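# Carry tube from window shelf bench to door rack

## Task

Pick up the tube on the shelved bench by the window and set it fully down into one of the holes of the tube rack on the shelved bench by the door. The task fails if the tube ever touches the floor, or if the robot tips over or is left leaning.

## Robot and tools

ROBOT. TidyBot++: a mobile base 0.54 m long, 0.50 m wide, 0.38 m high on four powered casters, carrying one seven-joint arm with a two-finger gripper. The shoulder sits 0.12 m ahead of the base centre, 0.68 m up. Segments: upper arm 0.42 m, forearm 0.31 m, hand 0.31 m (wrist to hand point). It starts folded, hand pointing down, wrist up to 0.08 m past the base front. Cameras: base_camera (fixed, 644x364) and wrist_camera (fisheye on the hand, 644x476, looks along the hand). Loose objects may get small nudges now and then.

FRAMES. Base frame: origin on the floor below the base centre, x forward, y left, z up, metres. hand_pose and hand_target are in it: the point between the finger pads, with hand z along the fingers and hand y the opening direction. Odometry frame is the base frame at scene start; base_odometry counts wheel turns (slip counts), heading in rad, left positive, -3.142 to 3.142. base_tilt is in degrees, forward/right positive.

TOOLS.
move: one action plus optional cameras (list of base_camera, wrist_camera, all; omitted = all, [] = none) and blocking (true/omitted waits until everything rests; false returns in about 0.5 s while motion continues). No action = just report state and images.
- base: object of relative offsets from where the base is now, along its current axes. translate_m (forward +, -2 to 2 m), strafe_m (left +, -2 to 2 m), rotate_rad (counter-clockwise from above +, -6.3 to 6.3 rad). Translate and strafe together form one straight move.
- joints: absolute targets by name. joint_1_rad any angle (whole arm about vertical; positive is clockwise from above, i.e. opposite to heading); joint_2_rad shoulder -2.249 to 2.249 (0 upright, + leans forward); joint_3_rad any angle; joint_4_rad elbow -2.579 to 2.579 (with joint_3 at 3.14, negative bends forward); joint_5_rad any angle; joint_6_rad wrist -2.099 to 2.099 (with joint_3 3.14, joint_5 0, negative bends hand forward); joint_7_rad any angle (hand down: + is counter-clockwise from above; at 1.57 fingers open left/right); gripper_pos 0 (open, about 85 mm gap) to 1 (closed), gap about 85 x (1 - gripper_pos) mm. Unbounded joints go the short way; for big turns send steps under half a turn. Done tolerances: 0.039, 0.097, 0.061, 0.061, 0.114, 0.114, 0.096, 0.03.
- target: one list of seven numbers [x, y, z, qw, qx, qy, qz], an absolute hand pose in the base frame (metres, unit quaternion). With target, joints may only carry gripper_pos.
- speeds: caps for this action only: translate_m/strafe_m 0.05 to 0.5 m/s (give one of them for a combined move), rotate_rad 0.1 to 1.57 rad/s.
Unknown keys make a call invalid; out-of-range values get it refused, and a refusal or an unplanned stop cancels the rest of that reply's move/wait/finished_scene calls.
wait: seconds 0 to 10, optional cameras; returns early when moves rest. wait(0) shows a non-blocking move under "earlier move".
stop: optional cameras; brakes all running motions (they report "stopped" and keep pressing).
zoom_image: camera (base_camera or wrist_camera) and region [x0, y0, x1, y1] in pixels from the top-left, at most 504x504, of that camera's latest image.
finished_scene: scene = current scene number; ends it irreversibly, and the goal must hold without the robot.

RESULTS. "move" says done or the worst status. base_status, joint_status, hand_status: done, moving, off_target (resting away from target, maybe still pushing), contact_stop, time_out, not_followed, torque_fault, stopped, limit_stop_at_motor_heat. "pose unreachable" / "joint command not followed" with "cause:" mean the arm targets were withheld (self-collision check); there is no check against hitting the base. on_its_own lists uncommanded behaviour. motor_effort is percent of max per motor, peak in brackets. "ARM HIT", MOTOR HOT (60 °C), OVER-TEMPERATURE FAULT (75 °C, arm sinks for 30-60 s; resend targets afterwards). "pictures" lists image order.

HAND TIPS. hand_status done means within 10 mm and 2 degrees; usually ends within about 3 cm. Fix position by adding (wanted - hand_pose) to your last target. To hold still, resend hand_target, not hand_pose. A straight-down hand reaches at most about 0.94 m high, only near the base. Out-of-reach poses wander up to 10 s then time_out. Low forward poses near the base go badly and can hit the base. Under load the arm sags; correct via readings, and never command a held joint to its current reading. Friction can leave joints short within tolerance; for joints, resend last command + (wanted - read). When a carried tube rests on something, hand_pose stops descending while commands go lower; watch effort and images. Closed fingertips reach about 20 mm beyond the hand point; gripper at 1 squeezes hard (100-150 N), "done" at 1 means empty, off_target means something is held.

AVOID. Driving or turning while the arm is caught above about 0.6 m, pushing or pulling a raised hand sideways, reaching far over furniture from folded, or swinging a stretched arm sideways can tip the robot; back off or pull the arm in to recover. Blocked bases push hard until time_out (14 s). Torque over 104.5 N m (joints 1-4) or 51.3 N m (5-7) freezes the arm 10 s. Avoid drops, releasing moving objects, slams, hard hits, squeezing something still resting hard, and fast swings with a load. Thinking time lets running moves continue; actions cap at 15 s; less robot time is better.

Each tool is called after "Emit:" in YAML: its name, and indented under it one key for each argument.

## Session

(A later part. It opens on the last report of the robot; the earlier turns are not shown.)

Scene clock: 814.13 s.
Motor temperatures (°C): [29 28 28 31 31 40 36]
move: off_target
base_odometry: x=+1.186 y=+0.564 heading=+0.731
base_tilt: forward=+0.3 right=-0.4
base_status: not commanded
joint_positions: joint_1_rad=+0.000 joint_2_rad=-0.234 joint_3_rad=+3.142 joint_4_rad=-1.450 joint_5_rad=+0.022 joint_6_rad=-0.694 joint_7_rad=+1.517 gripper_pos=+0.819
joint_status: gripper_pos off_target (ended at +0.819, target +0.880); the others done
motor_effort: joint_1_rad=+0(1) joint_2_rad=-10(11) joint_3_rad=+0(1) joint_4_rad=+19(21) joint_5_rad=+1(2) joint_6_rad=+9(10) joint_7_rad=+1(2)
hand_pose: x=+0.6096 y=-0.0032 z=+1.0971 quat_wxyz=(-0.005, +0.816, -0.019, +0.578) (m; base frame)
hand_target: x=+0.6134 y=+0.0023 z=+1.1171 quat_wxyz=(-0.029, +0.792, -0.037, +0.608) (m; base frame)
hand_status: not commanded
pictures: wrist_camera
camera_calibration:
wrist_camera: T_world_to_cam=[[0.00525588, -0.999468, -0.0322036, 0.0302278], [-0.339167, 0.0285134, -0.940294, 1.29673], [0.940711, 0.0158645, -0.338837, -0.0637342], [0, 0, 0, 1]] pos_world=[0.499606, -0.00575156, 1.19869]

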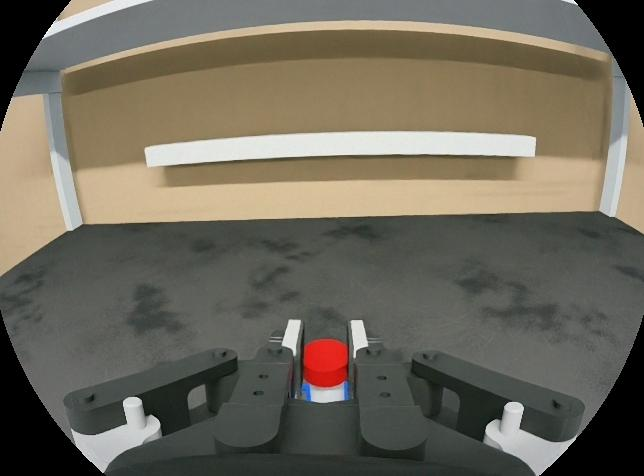

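Emit:
move:
  joints: {"joint_1_rad": 0.0, "joint_2_rad": -0.257, "joint_3_rad": 3.14, "joint_4_rad": -1.523, "joint_5_rad": 0.0, "joint_6_rad": -0.560, "joint_7_rad": 1.475, "gripper_pos": 0.88}
  cameras: []

Emit:
move:
  joints: {"joint_1_rad": 0.0, "joint_2_rad": -0.267, "joint_3_rad": 3.14, "joint_4_rad": -1.579, "joint_5_rad": 0.0, "joint_6_rad": -0.514, "joint_7_rad": 1.475, "gripper_pos": 0.88}
  cameras: ["wrist_camera"]

Emit:
zoom_image:
  camera: "wrist_camera"
  region: [286, 330, 366, 410]

Scene clock: 848.67 s.
Motor temperatures (°C): [29 28 28 31 31 40 36]
move: off_target
base_odometry: x=+1.186 y=+0.564 heading=+0.731
base_tilt: forward=+0.3 right=-0.4
base_status: not commanded
joint_positions: joint_1_rad=+0.000 joint_2_rad=-0.246 joint_3_rad=+3.142 joint_4_rad=-1.506 joint_5_rad=+0.022 joint_6_rad=-0.646 joint_7_rad=+1.517 gripper_pos=+0.819
joint_status: gripper_pos off_target (ended at +0.819, target +0.880); the others done
motor_effort: joint_1_rad=+0(1) joint_2_rad=-10(10) joint_3_rad=+0(1) joint_4_rad=+20(21) joint_5_rad=+0(1) joint_6_rad=+8(10) joint_7_rad=+1(2)
hand_pose: x=+0.6099 y=-0.0030 z=+1.0835 quat_wxyz=(-0.005, +0.815, -0.019, +0.579) (m; base frame)
hand_target: x=+0.6131 y=+0.0023 z=+1.1045 quat_wxyz=(-0.030, +0.790, -0.037, +0.611) (m; base frame)
hand_status: not commanded
pictures: none
No camera images: "cameras" was empty.

Scene clock: 849.43 s.
Motor temperatures (°C): [29 28 28 31 31 40 36]
move: off_target
base_odometry: x=+1.186 y=+0.564 heading=+0.731
base_tilt: forward=+0.3 right=-0.4
base_status: not commanded
joint_positions: joint_1_rad=+0.000 joint_2_rad=-0.255 joint_3_rad=+3.142 joint_4_rad=-1.562 joint_5_rad=+0.022 joint_6_rad=-0.600 joint_7_rad=+1.517 gripper_pos=+0.819
joint_status: gripper_pos off_target (ended at +0.819, target +0.880); the others done
motor_effort: joint_1_rad=+0(1) joint_2_rad=-9(11) joint_3_rad=+0(1) joint_4_rad=+19(21) joint_5_rad=+0(1) joint_6_rad=+8(10) joint_7_rad=+1(1)
hand_pose: x=+0.6101 y=-0.0027 z=+1.0684 quat_wxyz=(-0.005, +0.815, -0.018, +0.579) (m; base frame)
hand_target: x=+0.6131 y=+0.0023 z=+1.0895 quat_wxyz=(-0.030, +0.790, -0.037, +0.611) (m; base frame)
hand_status: not commanded
pictures: wrist_camera
camera_calibration:
wrist_camera: T_world_to_cam=[[0.00724614, -0.999473, -0.0316313, 0.0279811], [-0.337089, 0.0273393, -0.941076, 1.26945], [0.941445, 0.0174817, -0.336713, -0.0765774], [0, 0, 0, 1]] pos_world=[0.499807, -0.00540072, 1.16975]

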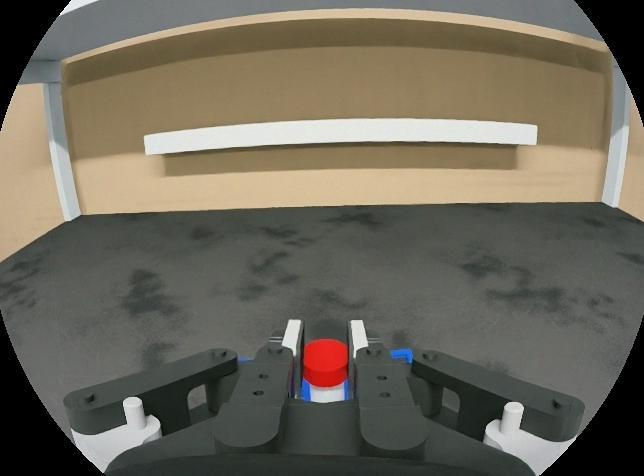

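Scaled by 6.300.

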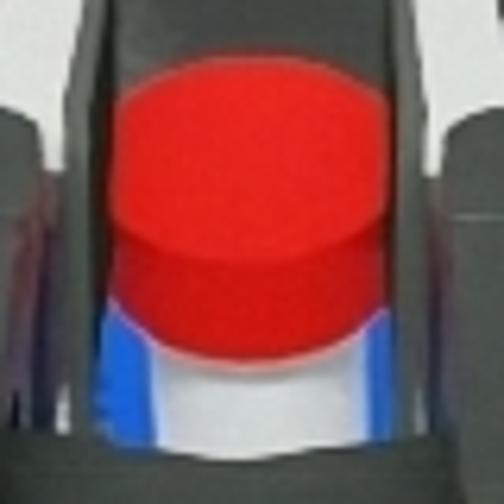

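Emit:
zoom_image:
  camera: "wrist_camera"
  region: [376, 330, 436, 380]

Emit:
zoom_image:
  camera: "wrist_camera"
  region: [220, 340, 280, 390]

Scaled by 8.400.

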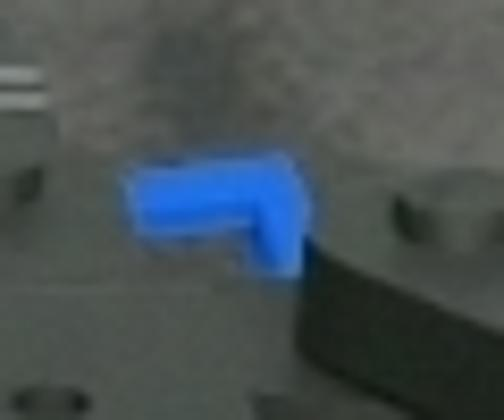

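Scaled by 8.400.

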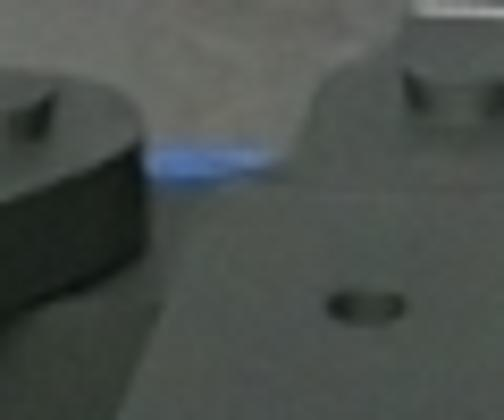

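Emit:
move:
  joints: {"joint_1_rad": 0.0, "joint_2_rad": -0.2755, "joint_3_rad": 3.14, "joint_4_rad": -1.634, "joint_5_rad": 0.0, "joint_6_rad": -0.467, "joint_7_rad": 1.475, "gripper_pos": 0.88}
  cameras: []

Emit:
move:
  joints: {"joint_1_rad": 0.0, "joint_2_rad": -0.281, "joint_3_rad": 3.14, "joint_4_rad": -1.671, "joint_5_rad": 0.0, "joint_6_rad": -0.436, "joint_7_rad": 1.475, "gripper_pos": 0.88}
  cameras: ["wrist_camera"]

Emit:
zoom_image:
  camera: "wrist_camera"
  region: [226, 320, 426, 420]

Scene clock: 874.83 s.
Motor temperatures (°C): [29 28 28 31 31 40 36]
move: off_target
base_odometry: x=+1.186 y=+0.564 heading=+0.731
base_tilt: forward=+0.3 right=-0.4
base_status: not commanded
joint_positions: joint_1_rad=+0.000 joint_2_rad=-0.264 joint_3_rad=+3.142 joint_4_rad=-1.615 joint_5_rad=+0.022 joint_6_rad=-0.552 joint_7_rad=+1.517 gripper_pos=+0.819
joint_status: gripper_pos off_target (ended at +0.819, target +0.880); the others done
motor_effort: joint_1_rad=+0(1) joint_2_rad=-9(10) joint_3_rad=+0(1) joint_4_rad=+19(20) joint_5_rad=+0(1) joint_6_rad=+9(9) joint_7_rad=+1(2)
hand_pose: x=+0.6101 y=-0.0025 z=+1.0554 quat_wxyz=(-0.005, +0.814, -0.018, +0.581) (m; base frame)
hand_target: x=+0.6131 y=+0.0023 z=+1.0745 quat_wxyz=(-0.030, +0.790, -0.037, +0.611) (m; base frame)
hand_status: not commanded
pictures: none
No camera images: "cameras" was empty.

Scene clock: 875.50 s.
Motor temperatures (°C): [29 28 28 31 31 40 36]
move: off_target
base_odometry: x=+1.186 y=+0.564 heading=+0.731
base_tilt: forward=+0.3 right=-0.4
base_status: not commanded
joint_positions: joint_1_rad=+0.000 joint_2_rad=-0.276 joint_3_rad=+3.142 joint_4_rad=-1.644 joint_5_rad=+0.022 joint_6_rad=-0.512 joint_7_rad=+1.517 gripper_pos=+0.819
joint_status: gripper_pos off_target (ended at +0.819, target +0.880); the others done
motor_effort: joint_1_rad=+0(1) joint_2_rad=-8(9) joint_3_rad=+0(2) joint_4_rad=+19(20) joint_5_rad=+1(1) joint_6_rad=+8(9) joint_7_rad=+1(2)
hand_pose: x=+0.6088 y=-0.0022 z=+1.0550 quat_wxyz=(-0.006, +0.807, -0.017, +0.590) (m; base frame)
hand_target: x=+0.6128 y=+0.0023 z=+1.0640 quat_wxyz=(-0.030, +0.790, -0.037, +0.611) (m; base frame)
hand_status: not commanded
pictures: wrist_camera
camera_calibration:
wrist_camera: T_world_to_cam=[[0.0099344, -0.99947, -0.0310087, 0.0257848], [-0.312009, 0.0263637, -0.949713, 1.25029], [0.950027, 0.0191098, -0.311582, -0.111599], [0, 0, 0, 1]] pos_world=[0.495867, -0.00505845, 1.15344]

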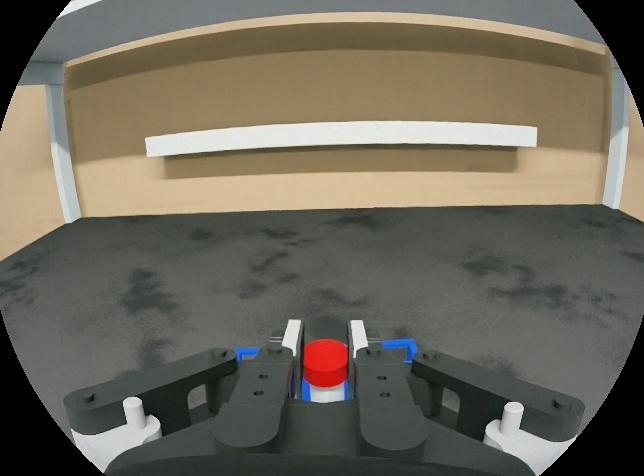

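Scaled by 2.520.

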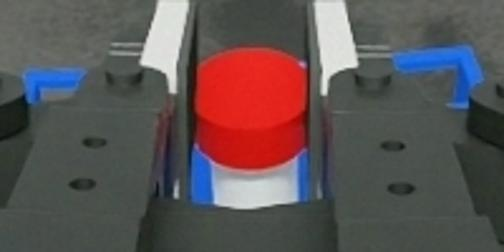

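Emit:
move:
  joints: {"joint_1_rad": 0.0, "joint_2_rad": -0.281, "joint_3_rad": 3.14, "joint_4_rad": -1.69, "joint_5_rad": 0.0, "joint_6_rad": -0.436, "joint_7_rad": 1.475, "gripper_pos": 0.88}
  cameras: ["wrist_camera"]

Emit:
zoom_image:
  camera: "wrist_camera"
  region: [226, 320, 426, 420]

Scene clock: 895.50 s.
Motor temperatures (°C): [29 28 28 31 31 40 36]
move: off_target
base_odometry: x=+1.186 y=+0.564 heading=+0.731
base_tilt: forward=+0.3 right=-0.4
base_status: not commanded
joint_positions: joint_1_rad=+0.000 joint_2_rad=-0.282 joint_3_rad=+3.142 joint_4_rad=-1.655 joint_5_rad=+0.022 joint_6_rad=-0.501 joint_7_rad=+1.517 gripper_pos=+0.819
joint_status: gripper_pos off_target (ended at +0.819, target +0.880); the others done
motor_effort: joint_1_rad=+0(1) joint_2_rad=-7(8) joint_3_rad=-1(1) joint_4_rad=+17(18) joint_5_rad=+0(1) joint_6_rad=+7(8) joint_7_rad=+1(1)
hand_pose: x=+0.6073 y=-0.0022 z=+1.0548 quat_wxyz=(-0.006, +0.806, -0.017, +0.592) (m; base frame)
hand_target: x=+0.6122 y=+0.0023 z=+1.0524 quat_wxyz=(-0.029, +0.796, -0.037, +0.603) (m; base frame)
hand_status: not commanded
pictures: wrist_camera
camera_calibration:
wrist_camera: T_world_to_cam=[[0.0103527, -0.999469, -0.0308989, 0.0254862], [-0.306163, 0.0262482, -0.951617, 1.24804], [0.951923, 0.0193119, -0.305729, -0.117557], [0, 0, 0, 1]] pos_world=[0.493746, -0.00501598, 1.15251]

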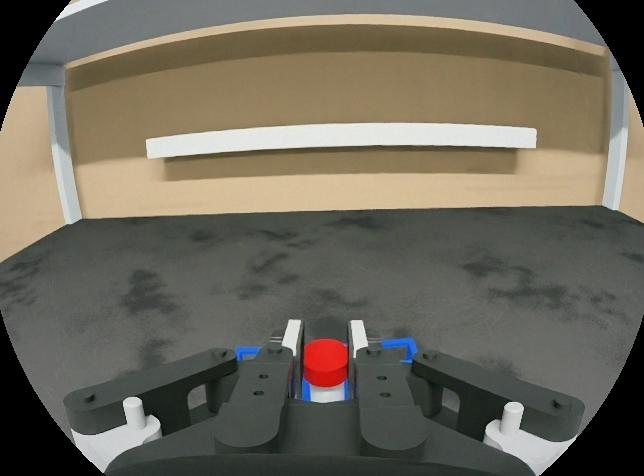

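Scaled by 2.520.

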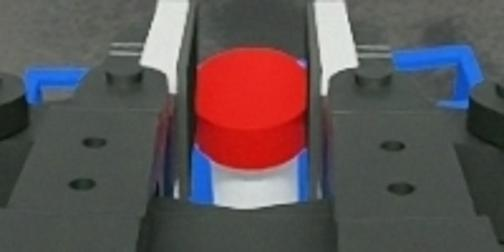

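Emit:
move:
  joints: {"joint_4_rad": -1.672, "gripper_pos": 0.5}
  cameras: ["wrist_camera"]

Emit:
zoom_image:
  camera: "wrist_camera"
  region: [226, 320, 426, 420]

Scene clock: 911.43 s.
Motor temperatures (°C): [29 28 28 31 31 40 36]
move: done
base_odometry: x=+1.186 y=+0.564 heading=+0.731
base_tilt: forward=+0.3 right=-0.4
base_status: not commanded
joint_positions: joint_1_rad=+0.000 joint_2_rad=-0.282 joint_3_rad=+3.142 joint_4_rad=-1.659 joint_5_rad=+0.022 joint_6_rad=-0.501 joint_7_rad=+1.517 gripper_pos=+0.500
joint_status: all done
motor_effort: joint_1_rad=+0(0) joint_2_rad=-8(10) joint_3_rad=+0(1) joint_4_rad=+20(20) joint_5_rad=+0(1) joint_6_rad=+8(9) joint_7_rad=+1(1)
hand_pose: x=+0.6071 y=-0.0022 z=+1.0522 quat_wxyz=(-0.006, +0.807, -0.017, +0.590) (m; base frame)
hand_target: x=+0.6127 y=+0.0023 z=+1.0634 quat_wxyz=(-0.030, +0.791, -0.037, +0.610) (m; base frame)
hand_status: not commanded
pictures: wrist_camera
camera_calibration:
wrist_camera: T_world_to_cam=[[0.010206, -0.999467, -0.0310016, 0.0256063], [-0.310156, 0.0263101, -0.950321, 1.24663], [0.950631, 0.0193143, -0.309723, -0.113227], [0, 0, 0, 1]] pos_world=[0.494025, -0.00501932, 1.15042]

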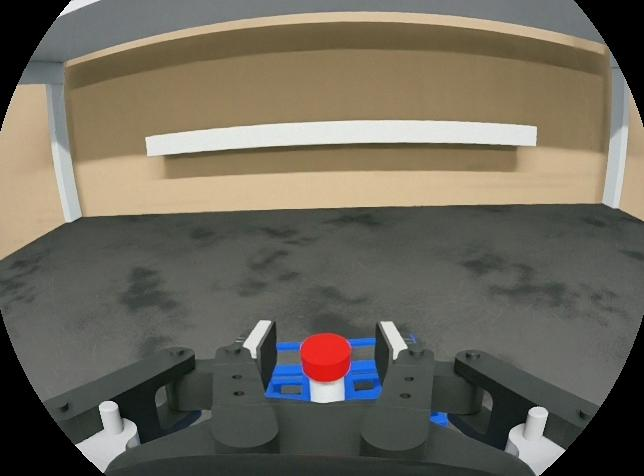

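Scaled by 2.520.

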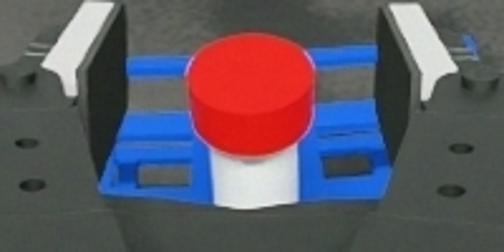

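Emit:
move:
  base: {"translate_m": -0.22}
  speeds: {"translate_m": 0.2}
  cameras: ["wrist_camera"]

Emit:
zoom_image:
  camera: "wrist_camera"
  region: [242, 220, 402, 380]

Scene clock: 917.93 s.
Motor temperatures (°C): [29 28 28 31 31 40 36]
move: done
base_odometry: x=+1.022 y=+0.417 heading=+0.731
base_tilt: forward=+0.3 right=-0.4
base_status: done
joint_positions: joint_1_rad=+0.000 joint_2_rad=-0.287 joint_3_rad=+3.142 joint_4_rad=-1.659 joint_5_rad=+0.022 joint_6_rad=-0.501 joint_7_rad=+1.517 gripper_pos=+0.500
joint_status: not commanded
motor_effort: joint_1_rad=+0(0) joint_2_rad=-8(12) joint_3_rad=+0(0) joint_4_rad=+20(21) joint_5_rad=+1(1) joint_6_rad=+8(10) joint_7_rad=+1(1)
hand_pose: x=+0.6052 y=-0.0022 z=+1.0548 quat_wxyz=(-0.006, +0.805, -0.017, +0.593) (m; base frame)
hand_target: x=+0.6127 y=+0.0023 z=+1.0634 quat_wxyz=(-0.030, +0.791, -0.037, +0.610) (m; base frame)
hand_status: not commanded
pictures: wrist_camera
camera_calibration:
wrist_camera: T_world_to_cam=[[0.0103653, -0.999467, -0.0309478, 0.0255506], [-0.305265, 0.0263092, -0.951904, 1.24712], [0.952211, 0.0193141, -0.30483, -0.116751], [0, 0, 0, 1]] pos_world=[0.49161, -0.00501888, 1.15234]

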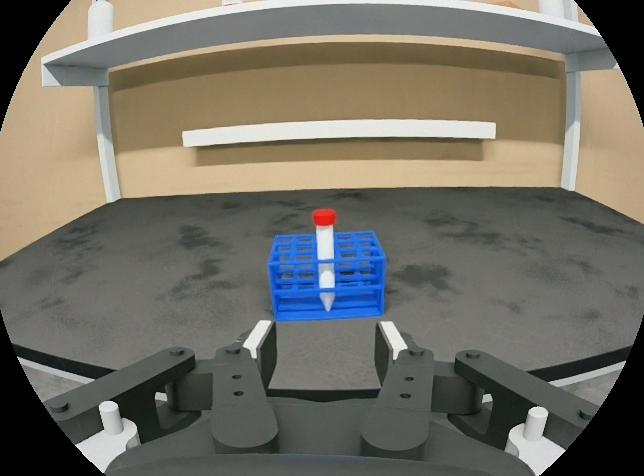

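Scaled by 3.150.

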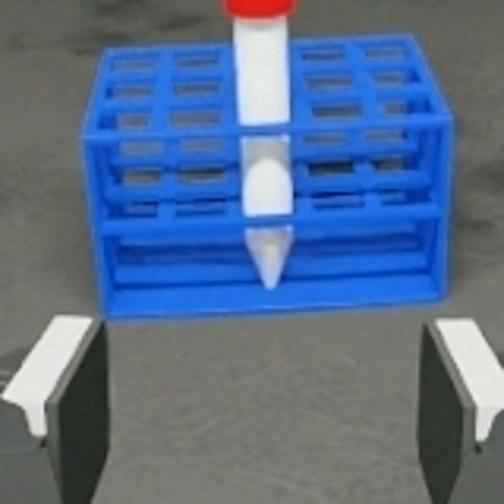

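Emit:
zoom_image:
  camera: "wrist_camera"
  region: [300, 280, 356, 326]

Scaled by 9.000.

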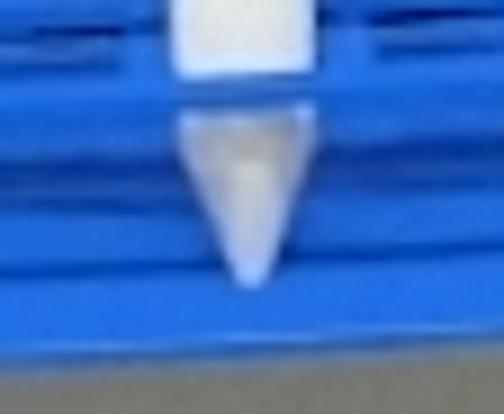

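Emit:
finished_scene:
  scene: 2

The scene is finished: the task was done.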